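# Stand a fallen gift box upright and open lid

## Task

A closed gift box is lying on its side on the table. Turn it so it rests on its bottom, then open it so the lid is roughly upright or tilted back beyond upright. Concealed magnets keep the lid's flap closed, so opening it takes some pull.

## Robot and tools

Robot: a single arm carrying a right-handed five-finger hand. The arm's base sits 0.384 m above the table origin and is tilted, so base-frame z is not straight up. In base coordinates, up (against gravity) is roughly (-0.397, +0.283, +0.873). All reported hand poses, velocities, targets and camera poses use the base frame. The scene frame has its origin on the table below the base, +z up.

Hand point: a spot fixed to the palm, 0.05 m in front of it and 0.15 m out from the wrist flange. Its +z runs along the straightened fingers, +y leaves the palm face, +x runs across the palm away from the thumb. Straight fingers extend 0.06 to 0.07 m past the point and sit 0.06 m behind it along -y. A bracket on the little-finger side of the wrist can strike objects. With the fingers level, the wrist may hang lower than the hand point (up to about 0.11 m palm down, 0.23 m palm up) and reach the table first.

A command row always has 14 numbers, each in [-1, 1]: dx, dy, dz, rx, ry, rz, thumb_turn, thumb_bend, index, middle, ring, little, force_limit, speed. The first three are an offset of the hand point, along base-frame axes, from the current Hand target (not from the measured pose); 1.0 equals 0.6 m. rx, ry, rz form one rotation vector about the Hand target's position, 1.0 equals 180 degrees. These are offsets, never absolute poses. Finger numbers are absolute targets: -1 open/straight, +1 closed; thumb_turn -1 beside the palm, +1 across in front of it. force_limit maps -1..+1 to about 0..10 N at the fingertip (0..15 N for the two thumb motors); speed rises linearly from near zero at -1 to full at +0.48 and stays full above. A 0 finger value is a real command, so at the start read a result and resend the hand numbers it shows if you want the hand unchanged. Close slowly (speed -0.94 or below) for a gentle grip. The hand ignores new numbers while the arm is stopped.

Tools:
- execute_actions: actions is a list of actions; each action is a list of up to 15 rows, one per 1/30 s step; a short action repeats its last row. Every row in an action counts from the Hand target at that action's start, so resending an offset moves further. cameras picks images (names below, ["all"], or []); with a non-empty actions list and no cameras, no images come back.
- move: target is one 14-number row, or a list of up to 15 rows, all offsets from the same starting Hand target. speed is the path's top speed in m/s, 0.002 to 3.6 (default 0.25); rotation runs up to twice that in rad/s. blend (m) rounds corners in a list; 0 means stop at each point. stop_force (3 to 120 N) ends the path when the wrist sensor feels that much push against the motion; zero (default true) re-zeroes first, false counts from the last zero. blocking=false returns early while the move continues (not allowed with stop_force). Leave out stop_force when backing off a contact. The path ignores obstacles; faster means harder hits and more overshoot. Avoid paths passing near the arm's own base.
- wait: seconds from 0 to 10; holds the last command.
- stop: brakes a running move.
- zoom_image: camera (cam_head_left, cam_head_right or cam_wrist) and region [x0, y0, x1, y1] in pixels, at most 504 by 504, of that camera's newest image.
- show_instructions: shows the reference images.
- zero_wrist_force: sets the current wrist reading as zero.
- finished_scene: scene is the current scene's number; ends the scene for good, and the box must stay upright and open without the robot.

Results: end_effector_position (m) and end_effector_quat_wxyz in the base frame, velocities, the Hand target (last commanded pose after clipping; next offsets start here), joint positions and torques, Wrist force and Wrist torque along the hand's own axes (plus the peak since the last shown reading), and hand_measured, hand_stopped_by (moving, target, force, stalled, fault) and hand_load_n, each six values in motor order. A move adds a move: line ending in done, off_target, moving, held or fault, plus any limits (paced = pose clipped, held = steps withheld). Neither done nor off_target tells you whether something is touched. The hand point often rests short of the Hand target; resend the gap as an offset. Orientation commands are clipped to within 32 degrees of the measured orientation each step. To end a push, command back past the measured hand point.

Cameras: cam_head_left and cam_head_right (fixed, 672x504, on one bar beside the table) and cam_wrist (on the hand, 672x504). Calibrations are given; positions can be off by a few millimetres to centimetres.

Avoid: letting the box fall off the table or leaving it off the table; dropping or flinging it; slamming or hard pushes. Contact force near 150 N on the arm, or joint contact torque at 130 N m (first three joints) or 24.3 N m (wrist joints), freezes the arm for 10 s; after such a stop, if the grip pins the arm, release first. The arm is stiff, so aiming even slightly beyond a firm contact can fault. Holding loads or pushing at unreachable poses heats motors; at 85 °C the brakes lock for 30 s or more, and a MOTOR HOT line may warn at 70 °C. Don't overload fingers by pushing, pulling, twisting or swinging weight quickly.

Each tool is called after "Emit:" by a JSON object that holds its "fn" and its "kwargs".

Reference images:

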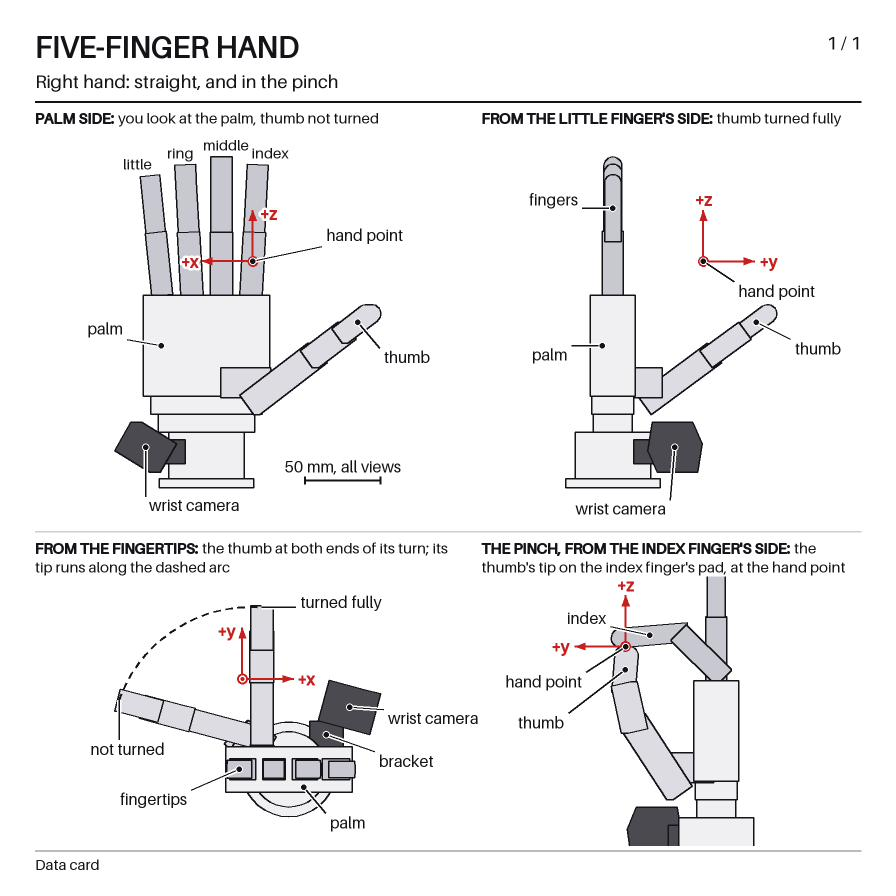

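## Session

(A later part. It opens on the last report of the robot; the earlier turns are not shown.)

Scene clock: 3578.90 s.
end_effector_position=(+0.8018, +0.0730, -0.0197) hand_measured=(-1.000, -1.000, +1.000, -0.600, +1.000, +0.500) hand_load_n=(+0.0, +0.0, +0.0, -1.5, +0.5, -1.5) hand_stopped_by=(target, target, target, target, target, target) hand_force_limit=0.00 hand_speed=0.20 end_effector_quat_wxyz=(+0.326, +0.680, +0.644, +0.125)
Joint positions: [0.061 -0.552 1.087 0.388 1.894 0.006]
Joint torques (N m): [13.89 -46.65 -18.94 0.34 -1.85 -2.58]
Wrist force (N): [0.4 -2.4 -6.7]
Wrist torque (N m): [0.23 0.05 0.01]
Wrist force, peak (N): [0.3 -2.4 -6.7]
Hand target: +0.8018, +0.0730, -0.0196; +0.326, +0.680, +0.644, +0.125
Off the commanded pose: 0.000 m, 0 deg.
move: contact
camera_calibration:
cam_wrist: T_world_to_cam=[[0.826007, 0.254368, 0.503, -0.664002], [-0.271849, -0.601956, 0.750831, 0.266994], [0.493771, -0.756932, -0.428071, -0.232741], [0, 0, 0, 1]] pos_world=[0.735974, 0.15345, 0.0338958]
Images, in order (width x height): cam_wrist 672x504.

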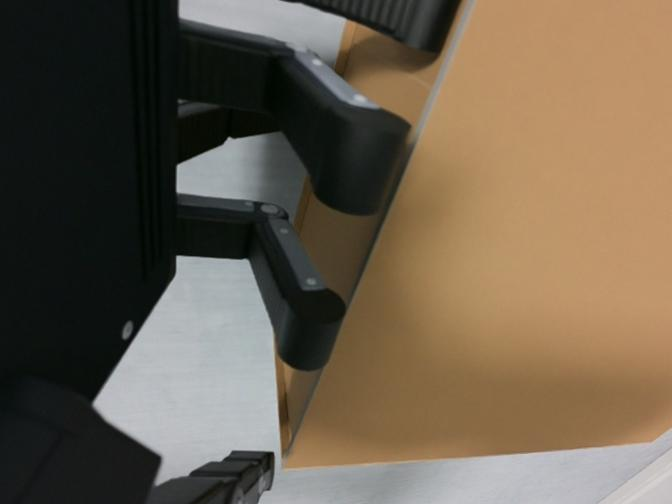

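Emit:
{"fn": "move", "kwargs": {"target": [[-0.03025, 0.00071, -0.01399, 0, 0, 0, -1, -1, 1.0, -0.6, 1.0, 0.5, 0, 0.2], [-0.05672, 0.01962, 0.04421, 0, 0, 0, -1, -1, 1.0, -0.5, 1.0, 0.5, 0, 0.2], [-0.05672, 0.01962, 0.04421, 0, 0, 0, -1, -1, 1.0, -0.5, -0.95, 0.5, 0, 0.2]], "speed": 0.08, "cameras": ["cam_wrist"]}}

Scene clock: 3656.87 s.
end_effector_position=(+0.7678, +0.0848, +0.0069) hand_measured=(-1.000, -1.000, +1.000, -0.500, -0.950, +0.500) hand_load_n=(+0.0, +0.0, +0.0, +0.5, +0.0, +0.5) hand_stopped_by=(target, target, target, target, target, target) hand_force_limit=0.00 hand_speed=0.20 end_effector_quat_wxyz=(+0.326, +0.680, +0.644, +0.125)
Joint positions: [0.084 -0.652 1.214 0.368 1.909 0.026]
Joint torques (N m): [26.14 -59.26 1.67 3.44 1.9 2.56]
Wrist force (N): [0.7 0.2 -0.5]
Wrist torque (N m): [0.09 -0.10 0.02]
Wrist force, peak (N): [0.4 -2.2 -7.0]
Hand target: +0.7678, +0.0848, +0.0069; +0.326, +0.680, +0.644, +0.125
Off the commanded pose: 0.000 m, 0 deg.
move: done
camera_calibration:
cam_wrist: T_world_to_cam=[[0.826007, 0.254368, 0.503, -0.652166], [-0.271849, -0.601956, 0.750831, 0.24493], [0.493771, -0.756932, -0.428071, -0.195628], [0, 0, 0, 1]] pos_world=[0.701874, 0.16525, 0.0603958]
Images, in order (width x height): cam_wrist 672x504.

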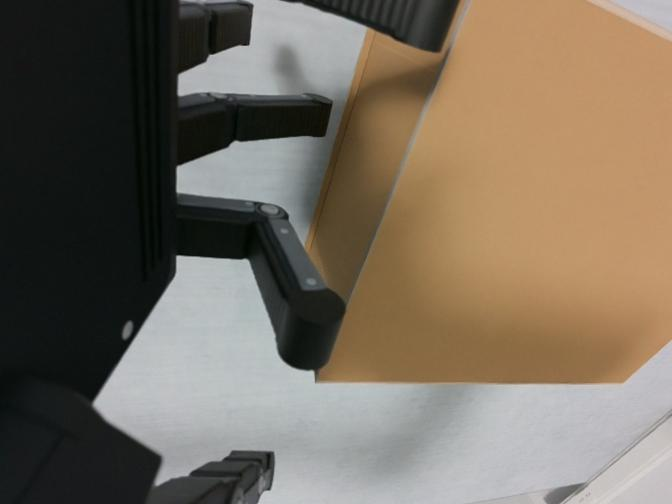

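Emit:
{"fn": "move", "kwargs": {"target": [[0, 0, 0, 0, 0, 0, -1, -1, 1.0, -0.5, 1.0, 0.47, 0, 0.2], [0.02763, -0.01974, -0.06074, 0, 0, 0, -1, -1, 1.0, -0.5, 1.0, 0.47, 0, 0.2], [0.05028, -0.02028, -0.05028, 0, 0, 0, -1, -1, 1.0, -0.5, 1.0, 0.47, 0, 0.2]], "speed": 0.05, "cameras": ["cam_wrist"]}}

Emit:
{"fn": "zoom_image", "kwargs": {"camera": "cam_wrist", "region": [300, 0, 500, 150]}}

Scene clock: 3709.00 s.
end_effector_position=(+0.7979, +0.0726, -0.0233) hand_measured=(-1.000, -1.000, +1.000, -0.500, +1.000, +0.470) hand_load_n=(+0.0, +0.0, +0.0, +0.0, +0.0, +0.0) hand_stopped_by=(target, target, target, target, target, target) hand_force_limit=0.00 hand_speed=0.20 end_effector_quat_wxyz=(+0.326, +0.680, +0.644, +0.125)
Joint positions: [0.061 -0.556 1.106 0.373 1.894 0.005]
Joint torques (N m): [14.76 -38.32 -23.01 3.84 -0.49 -0.94]
Wrist force (N): [0.9 -0.2 -0.6]
Wrist torque (N m): [0.06 -0.14 0.11]
Wrist force, peak (N): [1.0 -0.1 -1.0]
Hand target: +0.7979, +0.0726, -0.0233; +0.326, +0.680, +0.644, +0.125
Off the commanded pose: 0.000 m, 0 deg.
move: done
camera_calibration:
cam_wrist: T_world_to_cam=[[0.825947, 0.254434, 0.503066, -0.658703], [-0.271827, -0.60203, 0.75078, 0.26844], [0.493884, -0.756851, -0.428082, -0.232748], [0, 0, 0, 1]] pos_world=[0.731974, 0.15305, 0.0301955]
Images, in order (width x height): cam_wrist 672x504.

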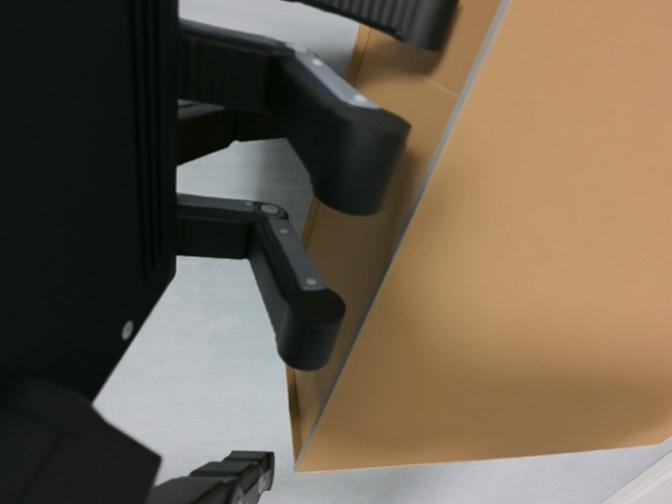

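Scaled by 2.520 from the camera's 672x504 image, which has a finer 960x720 frame.

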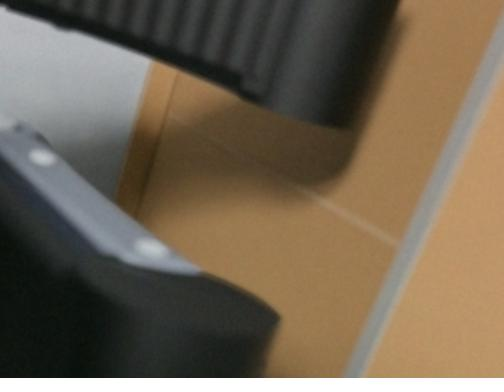

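Emit:
{"fn": "move", "kwargs": {"target": [0.00902, -0.00055, 0.00428, 0.00441, -0.00315, -0.0097, -1, -1, 1.0, -0.5, 1.0, 0.47, 0, 0.2], "speed": 0.03, "cameras": ["cam_wrist"]}}

Emit:
{"fn": "zoom_image", "kwargs": {"camera": "cam_wrist", "region": [300, 0, 500, 150]}}

Scene clock: 3733.13 s.
end_effector_position=(+0.8033, +0.0723, -0.0207) hand_measured=(-1.000, -1.000, +1.000, -0.500, +1.000, +0.470) hand_load_n=(+0.0, +0.0, +0.0, +0.0, +0.0, -0.5) hand_stopped_by=(target, target, target, target, target, target) hand_force_limit=0.00 hand_speed=0.20 end_effector_quat_wxyz=(+0.326, +0.692, +0.631, +0.128)
Joint positions: [0.065 -0.541 1.068 0.397 1.905 0.043]
Joint torques (N m): [25.84 -39.75 -23.29 3.4 2.05 2.73]
Wrist force (N): [1.0 -0.8 -1.0]
Wrist torque (N m): [0.06 -0.09 -0.04]
Wrist force, peak (N): [1.5 -1.1 -0.7]
Hand target: +0.8034, +0.0723, -0.0207; +0.326, +0.692, +0.631, +0.128
Off the commanded pose: 0.000 m, 0 deg.
move: done
camera_calibration:
cam_wrist: T_world_to_cam=[[0.828148, 0.222415, 0.514492, -0.663588], [-0.297424, -0.60364, 0.739701, 0.288237], [0.475089, -0.765605, -0.433751, -0.218918], [0, 0, 0, 1]] pos_world=[0.739283, 0.153979, 0.0332449]
Images, in order (width x height): cam_wrist 672x504.

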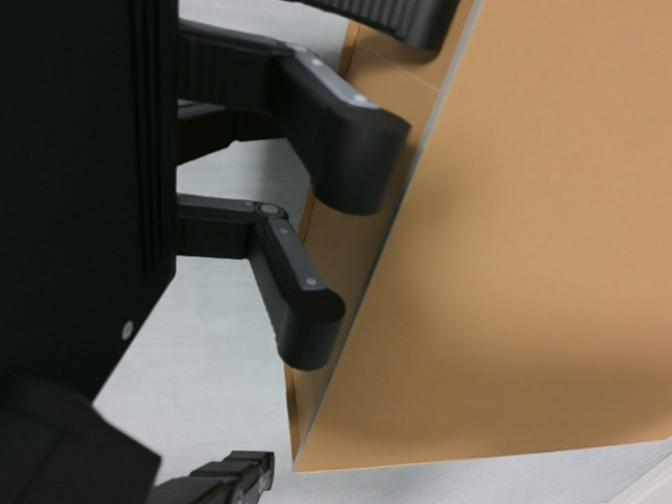

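Scaled by 2.520 from the camera's 672x504 image, which has a finer 960x720 frame.

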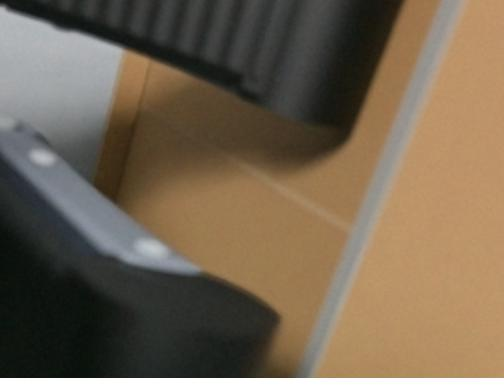

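Emit:
{"fn": "move", "kwargs": {"target": [0.00451, -0.00027, 0.00214, 0, 0, 0, -1, -1, 1.0, -0.5, 1.0, 0.47, 0, 0.2], "speed": 0.01, "cameras": []}}

Emit:
{"fn": "move", "kwargs": {"target": [0.00199, -0.00142, -0.00436, 0, 0, 0, -1, -1, 1.0, -0.5, 1.0, 0.47, 0, 0.2], "speed": 0.003, "stop_force": 4, "cameras": ["cam_wrist"]}}

Emit:
{"fn": "zoom_image", "kwargs": {"camera": "cam_wrist", "region": [260, 0, 500, 180]}}

Scene clock: 3755.43 s.
end_effector_position=(+0.8060, +0.0721, -0.0195) hand_measured=(-1.000, -1.000, +1.000, -0.500, +1.000, +0.470) hand_load_n=(+0.0, +0.0, +0.0, +0.0, +0.0, -0.5) hand_stopped_by=(target, target, target, target, target, target) hand_force_limit=0.00 hand_speed=0.20 end_effector_quat_wxyz=(+0.326, +0.692, +0.631, +0.128)
Joint positions: [0.065 -0.536 1.056 0.405 1.905 0.043]
Joint torques (N m): [13.36 -39.82 -23.26 3.4 -1.94 -2.65]
Wrist force (N): [1.3 -1.1 -1.0]
Wrist torque (N m): [0.04 -0.11 -0.04]
Wrist force, peak (N): [1.2 -1.0 -1.5]
Hand target: +0.8061, +0.0721, -0.0194; +0.326, +0.692, +0.631, +0.128
Off the commanded pose: 0.000 m, 0 deg.
move: done
No camera images: "cameras" was empty.

Scene clock: 3757.27 s.
end_effector_position=(+0.8073, +0.0713, -0.0221) hand_measured=(-1.000, -1.000, +1.000, -0.500, +1.000, +0.470) hand_load_n=(+0.0, +0.0, +0.0, +0.0, +0.0, -1.5) hand_stopped_by=(target, target, target, target, target, target) hand_force_limit=0.00 hand_speed=0.20 end_effector_quat_wxyz=(+0.326, +0.692, +0.631, +0.128)
Joint positions: [0.063 -0.531 1.051 0.404 1.904 0.042]
Joint torques (N m): [13.76 -38.7 -23.66 0.08 -2.04 -2.97]
Wrist force (N): [0.7 -1.0 -2.0]
Wrist torque (N m): [0.06 -0.02 0.03]
Wrist force, peak (N): [0.9 -0.9 -2.3]
Hand target: +0.8073, +0.0713, -0.0221; +0.326, +0.692, +0.631, +0.128
Off the commanded pose: 0.000 m, 0 deg.
move: done
camera_calibration:
cam_wrist: T_world_to_cam=[[0.828199, 0.222101, 0.514546, -0.666], [-0.297624, -0.603654, 0.73961, 0.289938], [0.474876, -0.765685, -0.433843, -0.221974], [0, 0, 0, 1]] pos_world=[0.743283, 0.152979, 0.0319447]
Images, in order (width x height): cam_wrist 672x504.

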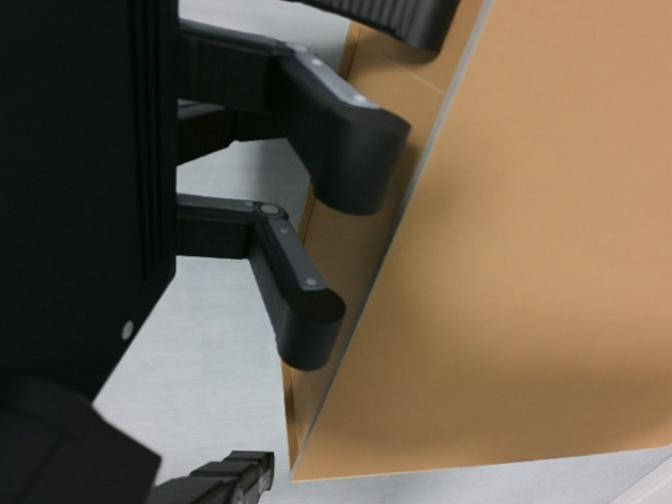

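Scaled by 2.100 from the camera's 672x504 image, which has a finer 960x720 frame.

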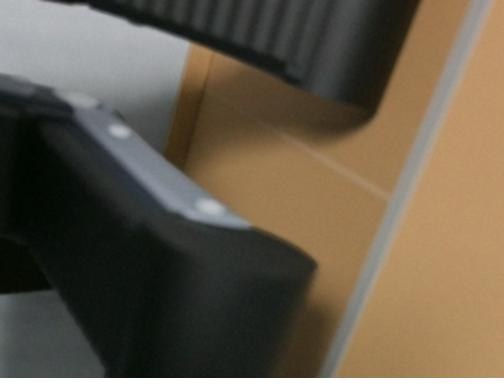

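Emit:
{"fn": "move", "kwargs": {"target": [0.00199, -0.00142, -0.00436, 0, 0, 0, -1, -1, 1.0, -0.5, 1.0, 0.47, 0, 0.2], "speed": 0.003, "stop_force": 3.5, "zero": false, "cameras": ["cam_wrist"]}}

Emit:
{"fn": "zoom_image", "kwargs": {"camera": "cam_wrist", "region": [260, 0, 500, 180]}}

Scene clock: 3765.23 s.
end_effector_position=(+0.8076, +0.0710, -0.0228) hand_measured=(-1.000, -1.000, +1.000, -0.500, +1.000, +0.470) hand_load_n=(+0.0, +0.0, +0.0, -2.0, +0.5, -1.0) hand_stopped_by=(target, target, target, target, target, target) hand_force_limit=0.00 hand_speed=0.20 end_effector_quat_wxyz=(+0.326, +0.692, +0.631, +0.128)
Joint positions: [0.063 -0.529 1.05 0.403 1.904 0.042]
Joint torques (N m): [17.88 -60.45 -7.86 1.17 -1.33 -1.61]
Wrist force (N): [0.6 -3.3 -7.2]
Wrist torque (N m): [0.20 0.04 -0.01]
Wrist force, peak (N): [0.4 -2.9 -7.9]
Hand target: +0.8076, +0.0711, -0.0227; +0.326, +0.692, +0.631, +0.128 (not the last commanded pose)
Off the commanded pose: 0.002 m, 0 deg.
move: contact
camera_calibration:
cam_wrist: T_world_to_cam=[[0.828199, 0.222101, 0.514546, -0.665904], [-0.297624, -0.603654, 0.73961, 0.290394], [0.474876, -0.765685, -0.433843, -0.222697], [0, 0, 0, 1]] pos_world=[0.743683, 0.152679, 0.0312447]
Images, in order (width x height): cam_wrist 672x504.

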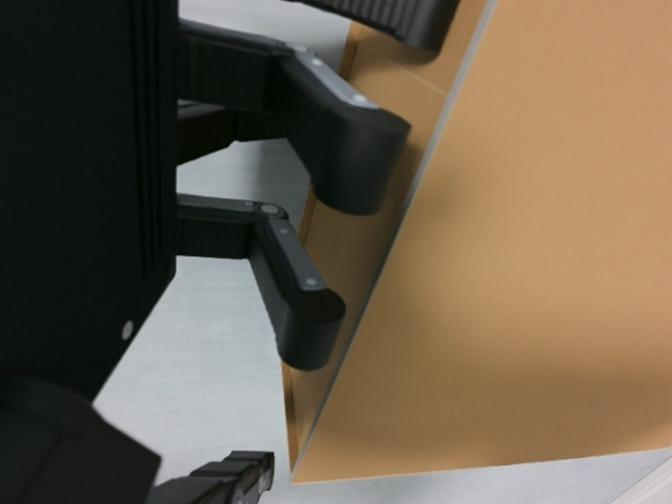

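Scaled by 2.100 from the camera's 672x504 image, which has a finer 960x720 frame.

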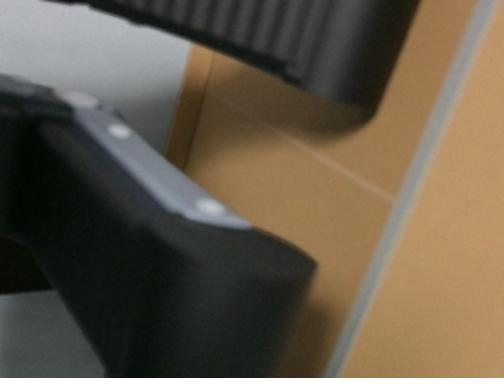

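Emit:
{"fn": "execute_actions", "kwargs": {"actions": [[[0,0,0,0,0,0,-1,-1,1.0,-0.5,1.0,0.7,-0.5,-0.85]],[[0,0,0,0,0,0,-1,-1,1.0,-0.5,1.0,0.7,-0.5,-0.85]]], "cameras": ["cam_wrist"]}}

Emit:
{"fn": "zoom_image", "kwargs": {"camera": "cam_wrist", "region": [260, 0, 500, 180]}}

Scene clock: 3815.87 s.
end_effector_position=(+0.8076, +0.0711, -0.0227) hand_measured=(-1.000, -1.000, +1.000, -0.500, +1.000, +0.700) hand_load_n=(+0.0, +0.0, +0.0, -1.5, +0.0, +0.0) hand_stopped_by=(target, target, target, target, target, target) hand_force_limit=-0.50 hand_speed=-0.85 end_effector_quat_wxyz=(+0.326, +0.692, +0.631, +0.128)
Joint positions: [0.063 -0.529 1.05 0.403 1.904 0.042]
Joint torques (N m): [24.69 -59.78 1.6 2.83 1.72 2.36]
Wrist force (N): [0.5 -1.7 -5.9]
Wrist torque (N m): [0.25 0.01 0.04]
Wrist force, peak (N): [0.5 -3.2 -7.7]
Hand target: +0.8076, +0.0711, -0.0227; +0.326, +0.692, +0.631, +0.128
Off the commanded pose: 0.000 m, 0 deg.
camera_calibration:
cam_wrist: T_world_to_cam=[[0.828199, 0.222101, 0.514546, -0.665895], [-0.297624, -0.603654, 0.73961, 0.290351], [0.474876, -0.765685, -0.433843, -0.22253], [0, 0, 0, 1]] pos_world=[0.743583, 0.152779, 0.0313447]
Images, in order (width x height): cam_wrist 672x504.

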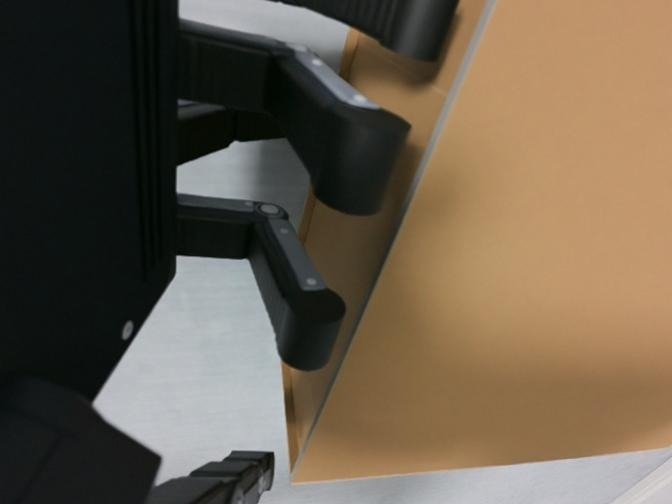

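Scaled by 2.100 from the camera's 672x504 image, which has a finer 960x720 frame.

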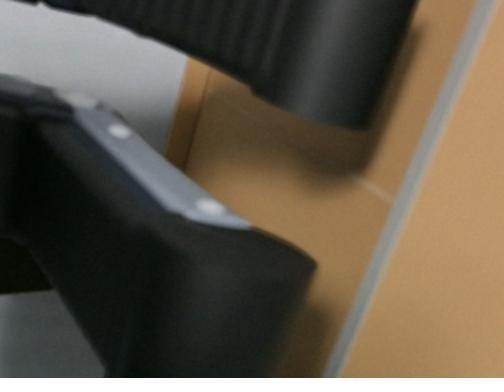

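Emit:
{"fn": "execute_actions", "kwargs": {"actions": []}}

Scene clock: 3867.30 s.
end_effector_position=(+0.8076, +0.0711, -0.0227) hand_measured=(-1.000, -1.000, +1.000, -0.500, +1.000, +0.700) hand_load_n=(+0.0, -0.5, +0.0, -1.0, +0.0, +0.0) hand_stopped_by=(target, target, target, target, target, target) hand_force_limit=-0.50 hand_speed=-0.85 end_effector_quat_wxyz=(+0.326, +0.692, +0.631, +0.128)
Joint positions: [0.063 -0.529 1.05 0.403 1.904 0.042]
Joint velocities: within noise
Joint torques (N m): [25.01 -58.01 1.71 2.57 1.64 2.24]
Wrist force (N): [0.8 -2.3 -5.0]
Wrist torque (N m): [0.20 -0.02 0.04]
Wrist force, peak (N): [0.7 -1.7 -6.1]
Hand target: +0.8076, +0.0711, -0.0227; +0.326, +0.692, +0.631, +0.128
Off the commanded pose: 0.000 m, 0 deg.
camera_calibration:
cam_wrist: T_world_to_cam=[[0.828199, 0.222101, 0.514546, -0.665895], [-0.297624, -0.603654, 0.73961, 0.290351], [0.474876, -0.765685, -0.433843, -0.22253], [0, 0, 0, 1]] pos_world=[0.743583, 0.152779, 0.0313447]

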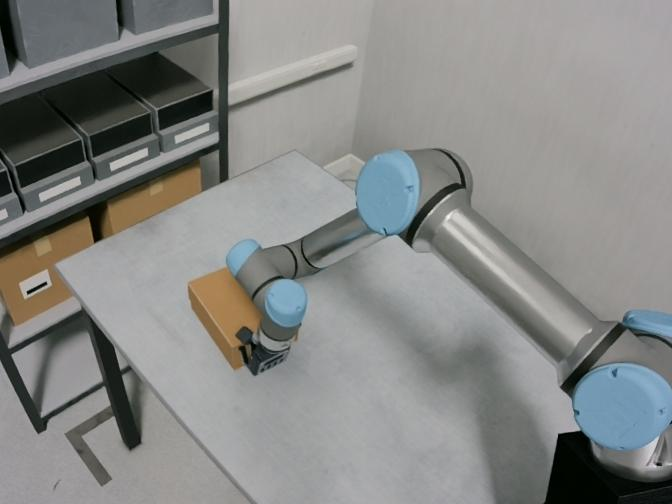

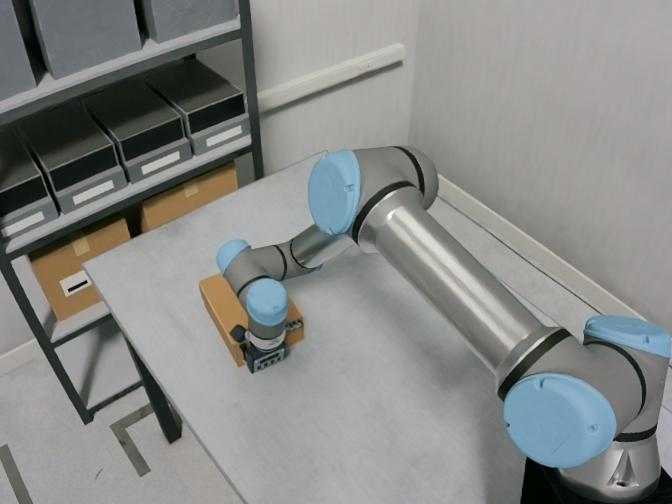

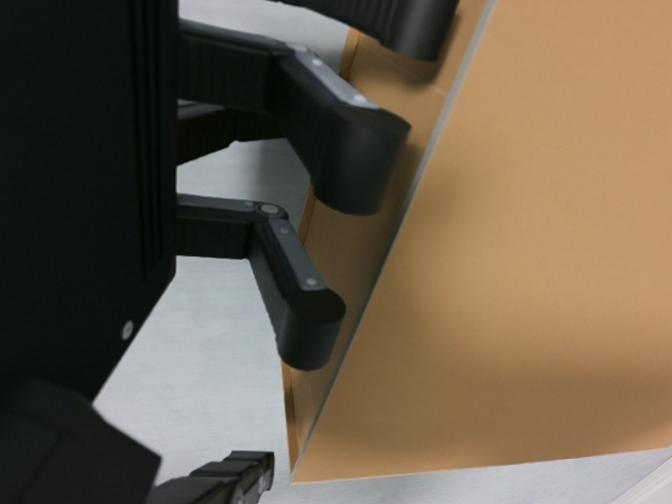

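Emit:
{"fn": "move", "kwargs": {"target": [[-0.0013,0.0009,0.0029,0,0,0,-1,-1,1,-0.5,1,0.7,-0.5,-0.85],[-0.0614,0.0046,-0.0256,0,0,0,-1,-1,1,-0.5,1,0.7,-0.5,-0.85],[-0.1011,0.033,0.0617,0,0,0,-1,-1,1,-0.5,1,0.7,-0.5,-0.85],[-0.087,0.1128,0.0422,-0.0197,-0.1117,0.0273,-1,-1,1,-0.5,1,0.7,-0.5,-0.85]], "speed": 0.1}}

Emit:
{"fn": "execute_actions", "kwargs": {"actions": [[[0,0,0,0,0,0,-1,-1,-0.4,1,1,1,-0.5,0]],[[0,0,0,0,0,0,-1,-1,-0.4,1,1,1,-0.5,0]],[[0,0,0,0,0,0,1,-0.55,-0.4,1,1,1,-0.5,0]],[[0,0,0,0,0,0,1,-0.55,-0.4,1,1,1,-0.5,0]]], "cameras": ["all"]}}

Scene clock: 4173.23 s.
end_effector_position=(+0.7553, +0.1387, +0.0026) hand_measured=(-1.000, -1.000, +1.000, -0.500, +1.000, +0.700) hand_load_n=(+0.0, +0.0, +0.0, +0.0, +0.0, +0.5) hand_stopped_by=(target, target, target, target, target, target) hand_force_limit=-0.50 hand_speed=-0.85 end_effector_quat_wxyz=(+0.447, +0.621, +0.597, +0.241)
Joint positions: [0.177 -0.68 1.474 -0.233 1.993 -0.02]
Joint torques (N m): [25.44 -33.94 5.41 -0.95 1.87 -2.9]
Wrist force (N): [0.6 -0.1 -0.2]
Wrist torque (N m): [0.02 -0.10 0.12]
Wrist force, peak (N): [0.5 -1.7 -6.1]
Hand target: +0.7554, +0.1387, +0.0026; +0.447, +0.621, +0.597, +0.241
Off the commanded pose: 0.000 m, 0 deg.
move: done

Scene clock: 4175.57 s.
end_effector_position=(+0.7554, +0.1387, +0.0026) hand_measured=(+1.000, -0.550, -0.400, +1.000, +1.000, +1.000) hand_load_n=(+2.0, +0.5, +0.0, -0.5, +0.0, +0.0) hand_stopped_by=(target, target, target, target, target, target) hand_force_limit=-0.50 hand_speed=0.00 end_effector_quat_wxyz=(+0.447, +0.621, +0.597, +0.241)
Joint positions: [0.177 -0.68 1.474 -0.234 1.993 -0.021]
Joint torques (N m): [26.69 -34.28 4.37 0.06 0.04 -2.64]
Wrist force (N): [0.4 -0.3 -0.1]
Wrist torque (N m): [-0.02 -0.09 0.09]
Wrist force, peak (N): [0.7 -0.5 -0.5]
Hand target: +0.7554, +0.1387, +0.0026; +0.447, +0.621, +0.597, +0.241
Off the commanded pose: 0.000 m, 0 deg.
camera_calibration:
cam_wrist: T_world_to_cam=[[0.580659, 0.322633, 0.747491, -0.478263], [-0.490016, -0.594712, 0.63734, 0.441301], [0.650169, -0.73636, -0.187229, -0.272078], [0, 0, 0, 1]] pos_world=[0.670849, 0.216403, 0.025298]

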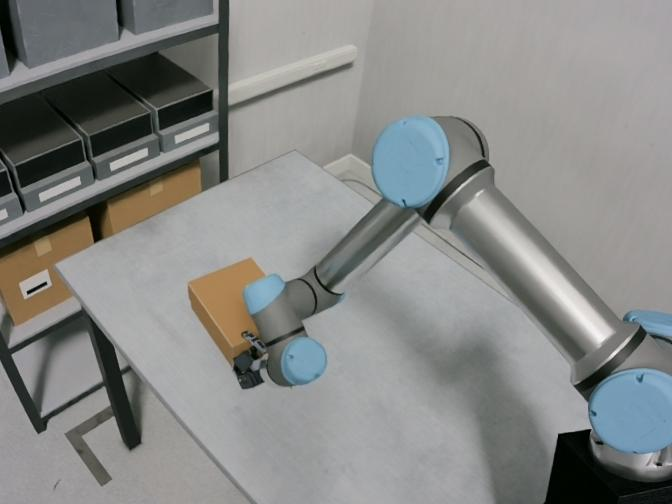

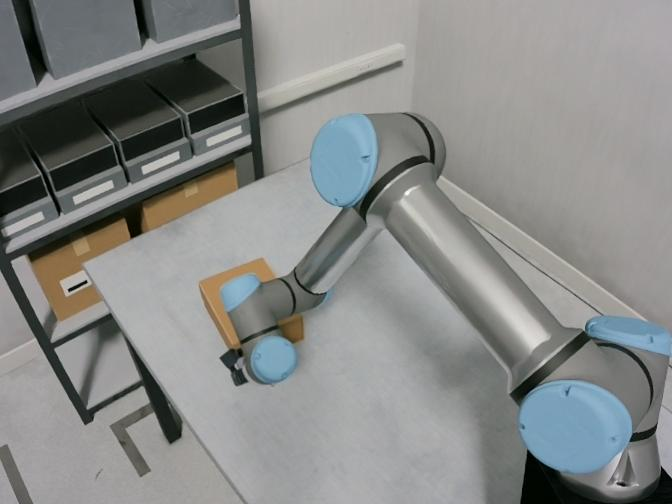

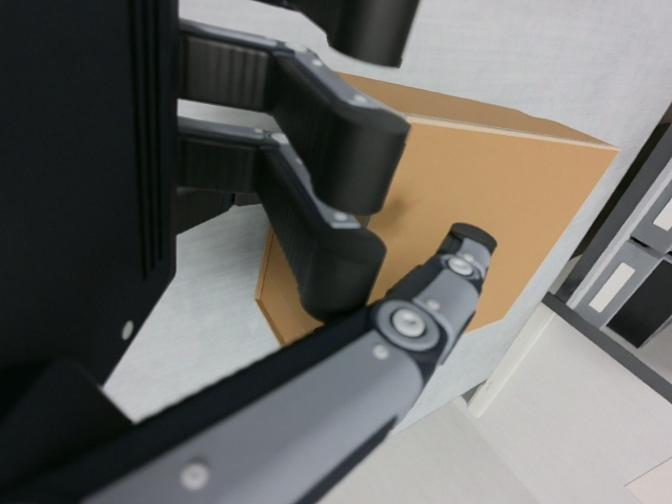

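Emit:
{"fn": "zoom_image", "kwargs": {"camera": "cam_wrist", "region": [180, 60, 640, 405]}}

Scaled by 1.096 from the camera's 672x504 image, which has a finer 960x720 frame.

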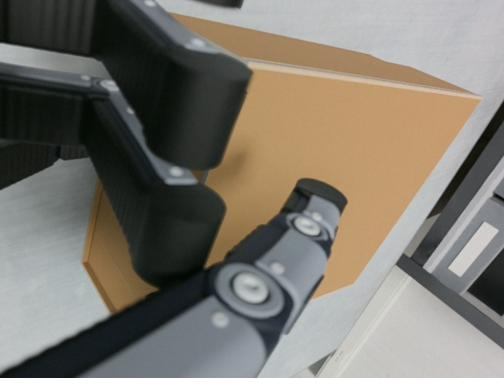

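Emit:
{"fn": "execute_actions", "kwargs": {"actions": [[[0,0,0,0,0,0,1,-1,-0.4,1,1,1,-0.5,0]],[[0,0,0,0,0,0,1,-1,-0.4,1,1,1,-0.5,0]]], "cameras": ["cam_wrist"]}}

Emit:
{"fn": "execute_actions", "kwargs": {"actions": [[[0,0,0,0,0,0,1,-0.75,-0.4,1,1,1,-0.5,0]],[[0,0,0,0,0,0,1,-0.75,-0.4,1,1,1,-0.5,0]]], "cameras": ["cam_wrist"]}}

Emit:
{"fn": "execute_actions", "kwargs": {"actions": [[[0,0,0,0,0,0,1,-0.35,-0.4,1,1,1,-0.5,0]],[[0,0,0,0,0,0,1,-0.35,-0.4,1,1,1,-0.5,0]]], "cameras": ["cam_wrist"]}}

Scene clock: 4215.33 s.
end_effector_position=(+0.7554, +0.1387, +0.0026) hand_measured=(+1.000, -1.000, -0.400, +1.000, +1.000, +1.000) hand_load_n=(+0.0, +0.0, +0.0, +0.0, +0.0, +0.0) hand_stopped_by=(target, target, target, target, target, target) hand_force_limit=-0.50 hand_speed=0.00 end_effector_quat_wxyz=(+0.447, +0.621, +0.597, +0.241)
Joint positions: [0.177 -0.68 1.474 -0.234 1.993 -0.021]
Joint torques (N m): [25.2 -35.75 -0.65 1.25 -2.09 -1.57]
Wrist force (N): [0.3 -0.1 -0.1]
Wrist torque (N m): [0.02 -0.07 0.09]
Wrist force, peak (N): [0.6 -0.6 -0.2]
Hand target: +0.7554, +0.1387, +0.0026; +0.447, +0.621, +0.597, +0.241
Off the commanded pose: 0.000 m, 0 deg.
camera_calibration:
cam_wrist: T_world_to_cam=[[0.580659, 0.322633, 0.747491, -0.478263], [-0.490016, -0.594712, 0.63734, 0.441301], [0.650169, -0.73636, -0.187229, -0.272078], [0, 0, 0, 1]] pos_world=[0.670849, 0.216403, 0.025298]
Images, in order (width x height): cam_wrist 672x504.

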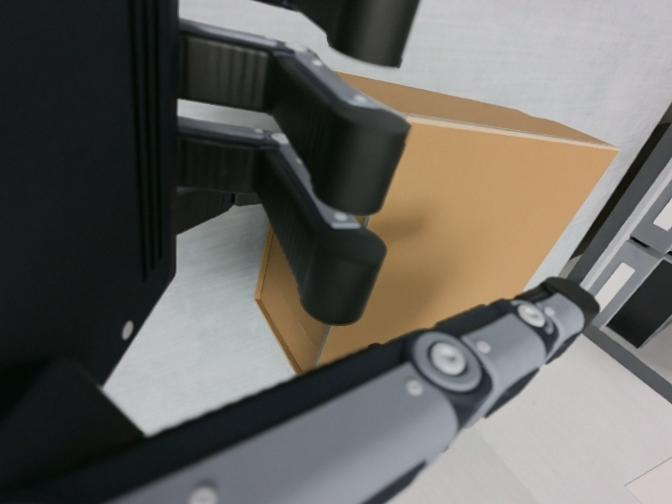

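Scene clock: 4216.53 s.
end_effector_position=(+0.7554, +0.1387, +0.0026) hand_measured=(+1.000, -0.750, -0.400, +1.000, +1.000, +1.000) hand_load_n=(+0.0, +0.0, +0.0, +0.0, +0.0, +0.0) hand_stopped_by=(target, target, target, target, target, target) hand_force_limit=-0.50 hand_speed=0.00 end_effector_quat_wxyz=(+0.447, +0.621, +0.597, +0.241)
Joint positions: [0.177 -0.68 1.474 -0.234 1.993 -0.021]
Joint torques (N m): [25.47 -36.08 -0.75 1.53 -2.01 -1.25]
Wrist force (N): [0.4 0.0 0.2]
Wrist torque (N m): [0.02 -0.09 0.10]
Wrist force, peak (N): [0.7 -0.2 -0.3]
Hand target: +0.7554, +0.1387, +0.0026; +0.447, +0.621, +0.597, +0.241
Off the commanded pose: 0.000 m, 0 deg.
camera_calibration:
cam_wrist: T_world_to_cam=[[0.580659, 0.322633, 0.747491, -0.478263], [-0.490016, -0.594712, 0.63734, 0.441301], [0.650169, -0.73636, -0.187229, -0.272078], [0, 0, 0, 1]] pos_world=[0.670849, 0.216403, 0.025298]
Images, in order (width x height): cam_wrist 672x504.

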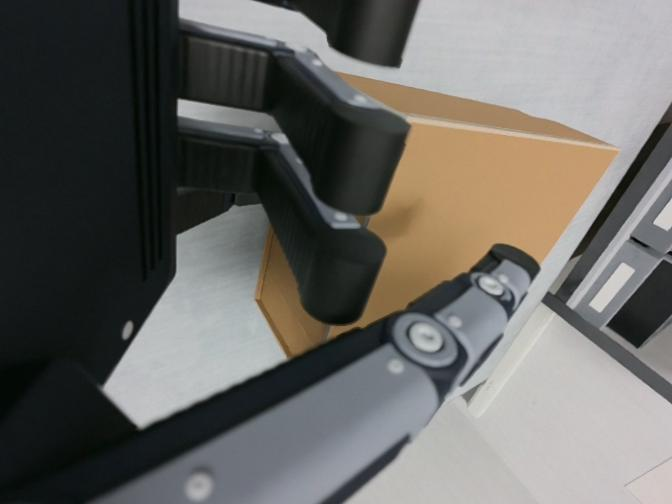

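Scene clock: 4217.73 s.
end_effector_position=(+0.7554, +0.1387, +0.0026) hand_measured=(+1.000, -0.474, -0.400, +1.000, +1.000, +1.000) hand_load_n=(+2.5, +7.0, +0.0, -1.0, +0.0, +0.5) hand_stopped_by=(target, force, target, target, target, target) hand_force_limit=-0.50 hand_speed=0.00 end_effector_quat_wxyz=(+0.447, +0.621, +0.597, +0.241)
Joint positions: [0.177 -0.68 1.474 -0.234 1.993 -0.021]
Joint torques (N m): [26.12 -35.67 -2.76 1.96 -1.93 -1.1]
Wrist force (N): [0.5 -0.3 -0.1]
Wrist torque (N m): [-0.02 -0.09 0.09]
Wrist force, peak (N): [0.8 -0.1 -0.1]
Hand target: +0.7554, +0.1387, +0.0026; +0.447, +0.621, +0.597, +0.241
Off the commanded pose: 0.000 m, 0 deg.
camera_calibration:
cam_wrist: T_world_to_cam=[[0.580659, 0.322633, 0.747491, -0.478263], [-0.490016, -0.594712, 0.63734, 0.441301], [0.650169, -0.73636, -0.187229, -0.272078], [0, 0, 0, 1]] pos_world=[0.670849, 0.216403, 0.025298]
Images, in order (width x height): cam_wrist 672x504.

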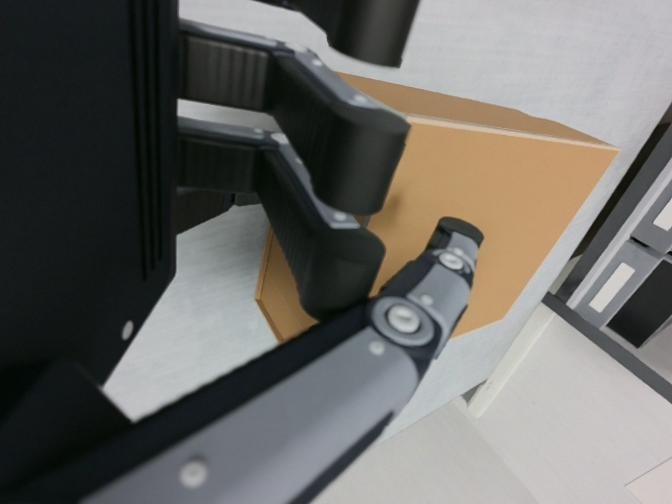

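Emit:
{"fn": "execute_actions", "kwargs": {"actions": [[[0,0,0,0,0,0,1,-0.8,-0.4,1,1,1,-0.5,0]],[[0,0,0,0,0,0,0.85,-0.8,-0.4,1,1,1,-0.5,0]],[[0,0,0,0,0,0,0.85,-0.45,-0.4,1,1,1,-0.5,0]],[[0,0,0,0,0,0,0.85,-0.45,-0.4,1,1,1,-0.5,0]]], "cameras": ["cam_wrist"]}}

Emit:
{"fn": "execute_actions", "kwargs": {"actions": [[[0,0,0,0,0,0,0.85,-0.3,-0.4,1,1,1,-0.5,0]],[[0,0,0,0,0,0,0.85,-0.3,-0.4,1,1,1,-0.5,0]]], "cameras": ["cam_wrist"]}}

Scene clock: 4282.03 s.
end_effector_position=(+0.7554, +0.1387, +0.0026) hand_measured=(+0.850, -0.452, -0.400, +1.000, +1.000, +1.000) hand_load_n=(+1.5, +3.0, +0.5, -1.0, +0.0, +0.0) hand_stopped_by=(target, target, target, target, target, target) hand_force_limit=-0.50 hand_speed=0.00 end_effector_quat_wxyz=(+0.447, +0.621, +0.597, +0.241)
Joint positions: [0.177 -0.68 1.474 -0.234 1.993 -0.021]
Joint torques (N m): [25.28 -37.89 -7.26 2.76 -1.79 0.22]
Wrist force (N): [0.4 0.0 -0.2]
Wrist torque (N m): [0.02 -0.09 0.10]
Wrist force, peak (N): [0.8 -0.2 -0.4]
Hand target: +0.7554, +0.1387, +0.0026; +0.447, +0.621, +0.597, +0.241
Off the commanded pose: 0.000 m, 0 deg.
camera_calibration:
cam_wrist: T_world_to_cam=[[0.580687, 0.322668, 0.747455, -0.478289], [-0.489983, -0.594693, 0.637383, 0.441273], [0.650169, -0.73636, -0.187228, -0.272078], [0, 0, 0, 1]] pos_world=[0.670849, 0.216403, 0.0252983]
Images, in order (width x height): cam_wrist 672x504.

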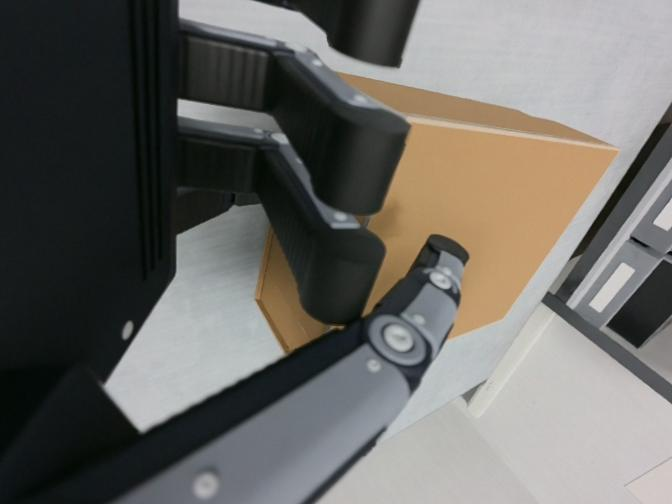

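Scene clock: 4283.23 s.
end_effector_position=(+0.7554, +0.1387, +0.0026) hand_measured=(+0.850, -0.412, -0.400, +1.000, +1.000, +1.000) hand_load_n=(+3.0, +5.5, +0.0, -1.5, +0.0, +0.0) hand_stopped_by=(target, force, target, target, target, target) hand_force_limit=-0.50 hand_speed=0.00 end_effector_quat_wxyz=(+0.447, +0.621, +0.597, +0.241)
Joint positions: [0.177 -0.68 1.474 -0.234 1.993 -0.021]
Joint torques (N m): [24.54 -37.63 -8.34 2.7 -1.9 0.63]
Wrist force (N): [0.5 -0.2 0.0]
Wrist torque (N m): [-0.02 -0.10 0.09]
Wrist force, peak (N): [0.8 -0.4 -0.4]
Hand target: +0.7554, +0.1387, +0.0026; +0.447, +0.621, +0.597, +0.241
Off the commanded pose: 0.000 m, 0 deg.
camera_calibration:
cam_wrist: T_world_to_cam=[[0.580687, 0.322668, 0.747455, -0.478289], [-0.489983, -0.594693, 0.637383, 0.441273], [0.650169, -0.73636, -0.187228, -0.272078], [0, 0, 0, 1]] pos_world=[0.670849, 0.216403, 0.0252983]
Images, in order (width x height): cam_wrist 672x504.

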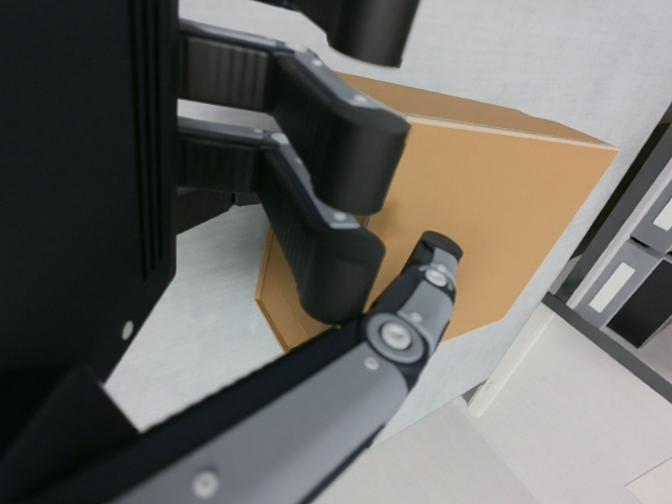

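Emit:
{"fn": "execute_actions", "kwargs": {"actions": [[[0,0,0,0,0,0,0.85,-0.6,-0.4,1,1,1,-0.5,0]],[[0,0,0,0,0,0,0.65,-0.6,-0.4,1,1,1,-0.5,0]],[[0,0,0,0,0,0,0.65,-0.3,-0.4,1,1,1,-0.5,0]],[[0,0,0,0,0,0,0.65,-0.3,-0.4,1,1,1,-0.5,0]]], "cameras": ["cam_wrist"]}}

Scene clock: 4294.53 s.
end_effector_position=(+0.7554, +0.1387, +0.0026) hand_measured=(+0.650, -0.300, -0.400, +1.000, +1.000, +1.000) hand_load_n=(+0.0, +0.0, +0.0, +0.0, +0.0, +0.0) hand_stopped_by=(target, target, target, target, target, target) hand_force_limit=-0.50 hand_speed=0.00 end_effector_quat_wxyz=(+0.447, +0.621, +0.597, +0.241)
Joint positions: [0.177 -0.68 1.474 -0.234 1.993 -0.021]
Joint torques (N m): [23.62 -39.26 -12.98 2.6 -1.63 1.82]
Wrist force (N): [0.4 -0.5 -0.1]
Wrist torque (N m): [-0.06 -0.08 0.08]
Wrist force, peak (N): [0.8 0.1 -0.1]
Hand target: +0.7554, +0.1387, +0.0026; +0.447, +0.621, +0.597, +0.241
Off the commanded pose: 0.000 m, 0 deg.
camera_calibration:
cam_wrist: T_world_to_cam=[[0.580659, 0.322633, 0.747491, -0.478263], [-0.490016, -0.594712, 0.63734, 0.441301], [0.650169, -0.73636, -0.187229, -0.272078], [0, 0, 0, 1]] pos_world=[0.670849, 0.216403, 0.025298]
Images, in order (width x height): cam_wrist 672x504.

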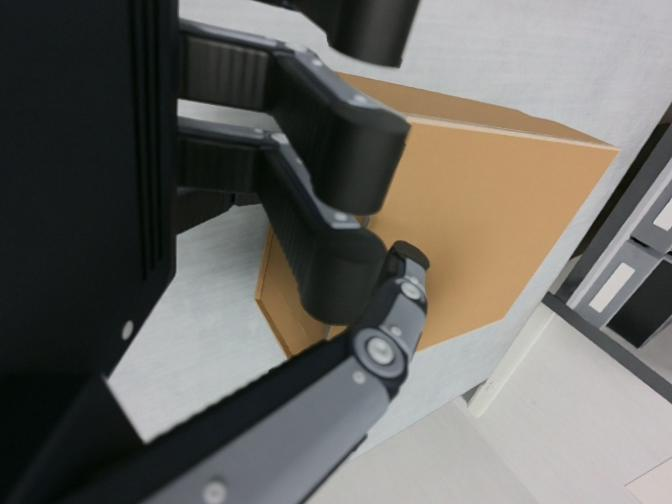

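Emit:
{"fn": "move", "kwargs": {"target": [0.04777,-0.03414,-0.10505,-0.0019,-0.0106,0.0026,0.65,-0.45,-0.35,1,1,1,-0.5,-0.5], "speed": 0.08, "cameras": ["cam_wrist"]}}

Scene clock: 4388.53 s.
end_effector_position=(+0.7839, +0.1183, -0.0603) hand_measured=(+0.650, -0.450, -0.350, +1.000, +1.000, +1.000) hand_load_n=(+0.0, +0.0, +0.0, +0.0, +0.0, +0.0) hand_stopped_by=(target, target, target, target, target, target) hand_force_limit=-0.50 hand_speed=-0.50 end_effector_quat_wxyz=(+0.458, +0.613, +0.593, +0.251)
Joint positions: [0.131 -0.54 1.41 -0.357 1.952 -0.061]
Joint torques (N m): [14.02 -32.85 -17.75 -0.56 -2.13 -2.93]
Wrist force (N): [0.2 -0.6 -0.4]
Wrist torque (N m): [-0.05 -0.03 0.05]
Wrist force, peak (N): [0.8 -0.5 0.0]
Hand target: +0.7840, +0.1183, -0.0604; +0.458, +0.613, +0.593, +0.251
Off the commanded pose: 0.000 m, 0 deg.
move: done
camera_calibration:
cam_wrist: T_world_to_cam=[[0.552894, 0.331826, 0.764329, -0.419607], [-0.506066, -0.595007, 0.624391, 0.495069], [0.661971, -0.732023, -0.16105, -0.325701], [0, 0, 0, 1]] pos_world=[0.69814, 0.195385, -0.040853]
Images, in order (width x height): cam_wrist 672x504.

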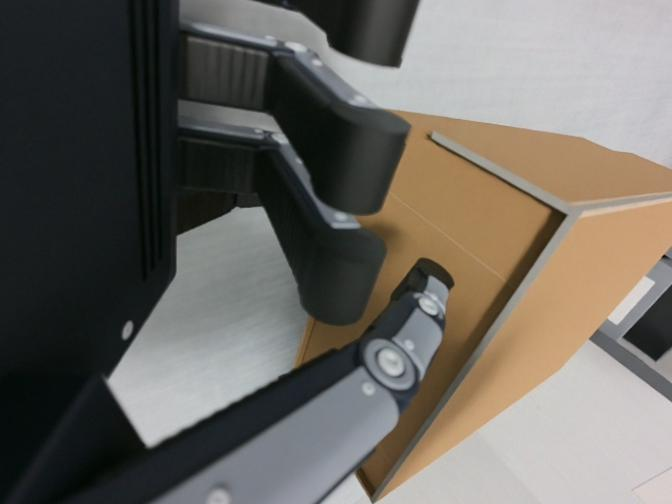

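Emit:
{"fn": "move", "kwargs": {"target": [0.0225,-0.0014,0.0107,0,0,0,0.65,-0.45,-0.35,1,1,1,-0.5,-0.5], "speed": 0.05, "cameras": ["cam_wrist"]}}

Scene clock: 4402.60 s.
end_effector_position=(+0.7974, +0.1174, -0.0541) hand_measured=(+0.650, -0.450, -0.350, +1.000, +1.000, +1.000) hand_load_n=(+0.0, +0.0, +0.0, +0.0, +0.0, +0.0) hand_stopped_by=(target, target, target, target, target, target) hand_force_limit=-0.50 hand_speed=-0.50 end_effector_quat_wxyz=(+0.458, +0.613, +0.593, +0.251)
Joint positions: [0.126 -0.532 1.365 -0.322 1.948 -0.063]
Joint torques (N m): [13.93 -34.21 -18.03 2.7 -2.21 -2.95]
Wrist force (N): [0.1 -0.1 -0.1]
Wrist torque (N m): [-0.01 -0.03 0.05]
Wrist force, peak (N): [0.3 -0.6 -0.7]
Hand target: +0.7975, +0.1174, -0.0540; +0.458, +0.613, +0.593, +0.251
Off the commanded pose: 0.000 m, 0 deg.
move: done
camera_calibration:
cam_wrist: T_world_to_cam=[[0.552804, 0.331836, 0.76439, -0.431446], [-0.50615, -0.594988, 0.624341, 0.497549], [0.661982, -0.732034, -0.160953, -0.3343], [0, 0, 0, 1]] pos_world=[0.71164, 0.194486, -0.0346535]
Images, in order (width x height): cam_wrist 672x504.

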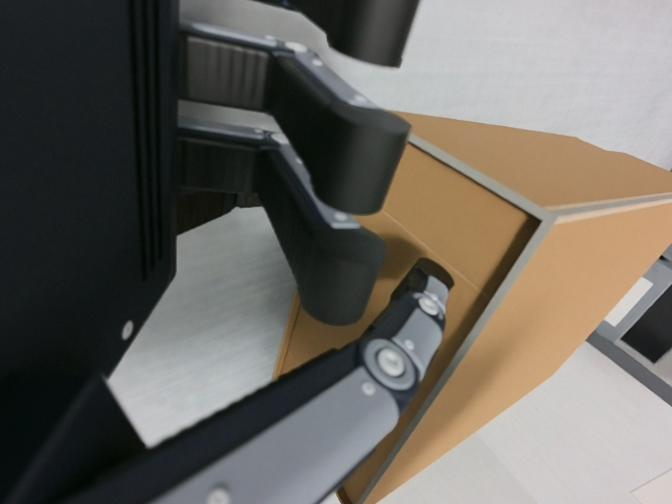

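Emit:
{"fn": "move", "kwargs": {"target": [0.006,-0.0004,0.0029,0,0,0,0.65,-0.45,-0.35,1,1,1,-0.5,-0.5], "speed": 0.02, "cameras": ["cam_wrist"]}}

Emit:
{"fn": "zoom_image", "kwargs": {"camera": "cam_wrist", "region": [340, 150, 600, 345]}}

Scene clock: 4435.07 s.
end_effector_position=(+0.8010, +0.1172, -0.0523) hand_measured=(+0.650, -0.450, -0.350, +1.000, +1.000, +1.000) hand_load_n=(+0.0, +0.0, +0.0, +0.0, +0.0, +0.0) hand_stopped_by=(target, target, target, target, target, target) hand_force_limit=-0.50 hand_speed=-0.50 end_effector_quat_wxyz=(+0.458, +0.613, +0.593, +0.251)
Joint positions: [0.125 -0.529 1.353 -0.313 1.947 -0.064]
Joint torques (N m): [13.7 -35.3 -19.3 3.29 -2.06 -2.9]
Wrist force (N): [0.1 -0.3 -0.5]
Wrist torque (N m): [-0.03 -0.02 0.05]
Wrist force, peak (N): [0.6 -0.5 -0.3]
Hand target: +0.8011, +0.1172, -0.0523; +0.458, +0.613, +0.593, +0.251
Off the commanded pose: 0.000 m, 0 deg.
move: done
camera_calibration:
cam_wrist: T_world_to_cam=[[0.552804, 0.331836, 0.76439, -0.43467], [-0.50615, -0.594988, 0.624341, 0.49819], [0.661982, -0.732034, -0.160953, -0.336556], [0, 0, 0, 1]] pos_world=[0.71524, 0.194286, -0.0329535]
Images, in order (width x height): cam_wrist 672x504.

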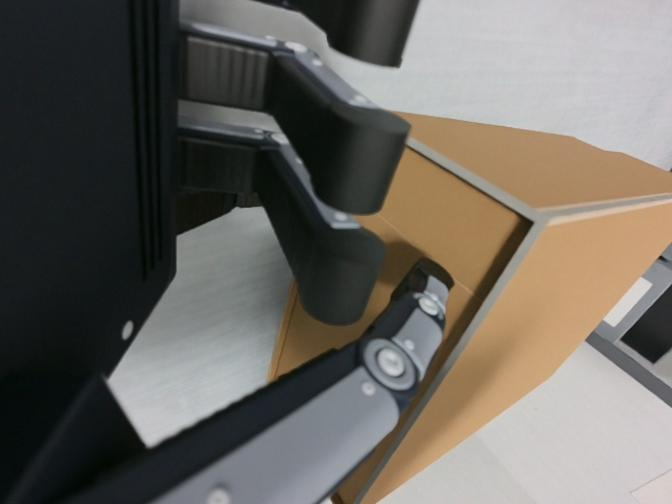

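Scaled by 1.938 from the camera's 672x504 image, which has a finer 960x720 frame.

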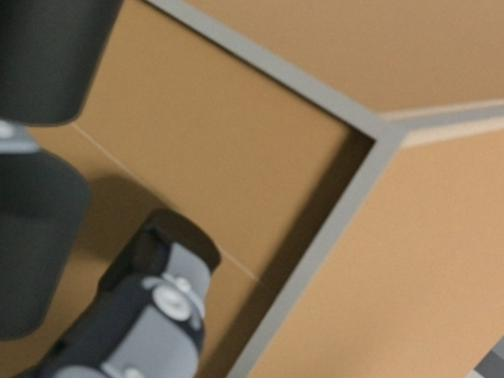

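Emit:
{"fn": "move", "kwargs": {"target": [0.006,-0.0004,0.0029,0,0,0,0.65,-0.45,-0.35,1,1,1,-0.5,-0.5], "speed": 0.02, "cameras": ["cam_wrist"]}}

Emit:
{"fn": "zoom_image", "kwargs": {"camera": "cam_wrist", "region": [340, 150, 600, 345]}}

Scene clock: 4453.87 s.
end_effector_position=(+0.8046, +0.1169, -0.0506) hand_measured=(+0.650, -0.450, -0.350, +1.000, +1.000, +1.000) hand_load_n=(+0.0, +0.0, +0.0, +0.0, +0.0, +0.0) hand_stopped_by=(target, target, target, target, target, target) hand_force_limit=-0.50 hand_speed=-0.50 end_effector_quat_wxyz=(+0.458, +0.613, +0.593, +0.251)
Joint positions: [0.124 -0.527 1.34 -0.303 1.946 -0.064]
Joint torques (N m): [14.18 -35.31 -20.69 3.07 -2.09 -3.1]
Wrist force (N): [0.4 -0.2 -0.2]
Wrist torque (N m): [-0.04 -0.06 0.07]
Wrist force, peak (N): [0.3 -0.4 -0.7]
Hand target: +0.8047, +0.1169, -0.0505; +0.458, +0.613, +0.593, +0.251
Off the commanded pose: 0.000 m, 0 deg.
move: done
camera_calibration:
cam_wrist: T_world_to_cam=[[0.552804, 0.331836, 0.76439, -0.437936], [-0.50615, -0.594988, 0.624341, 0.49871], [0.661982, -0.732034, -0.160953, -0.338869], [0, 0, 0, 1]] pos_world=[0.71884, 0.193986, -0.0311535]
Images, in order (width x height): cam_wrist 672x504.

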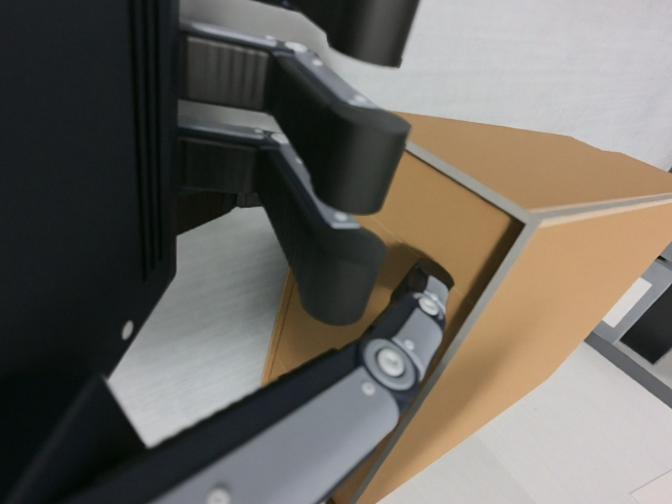

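Scaled by 1.938 from the camera's 672x504 image, which has a finer 960x720 frame.

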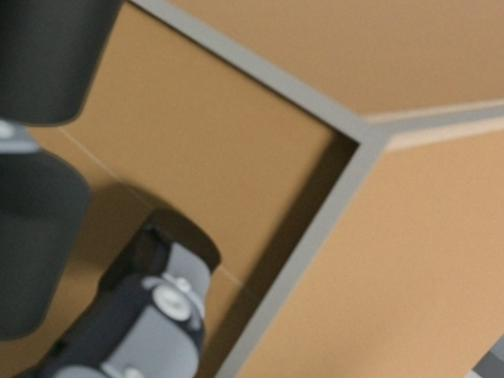

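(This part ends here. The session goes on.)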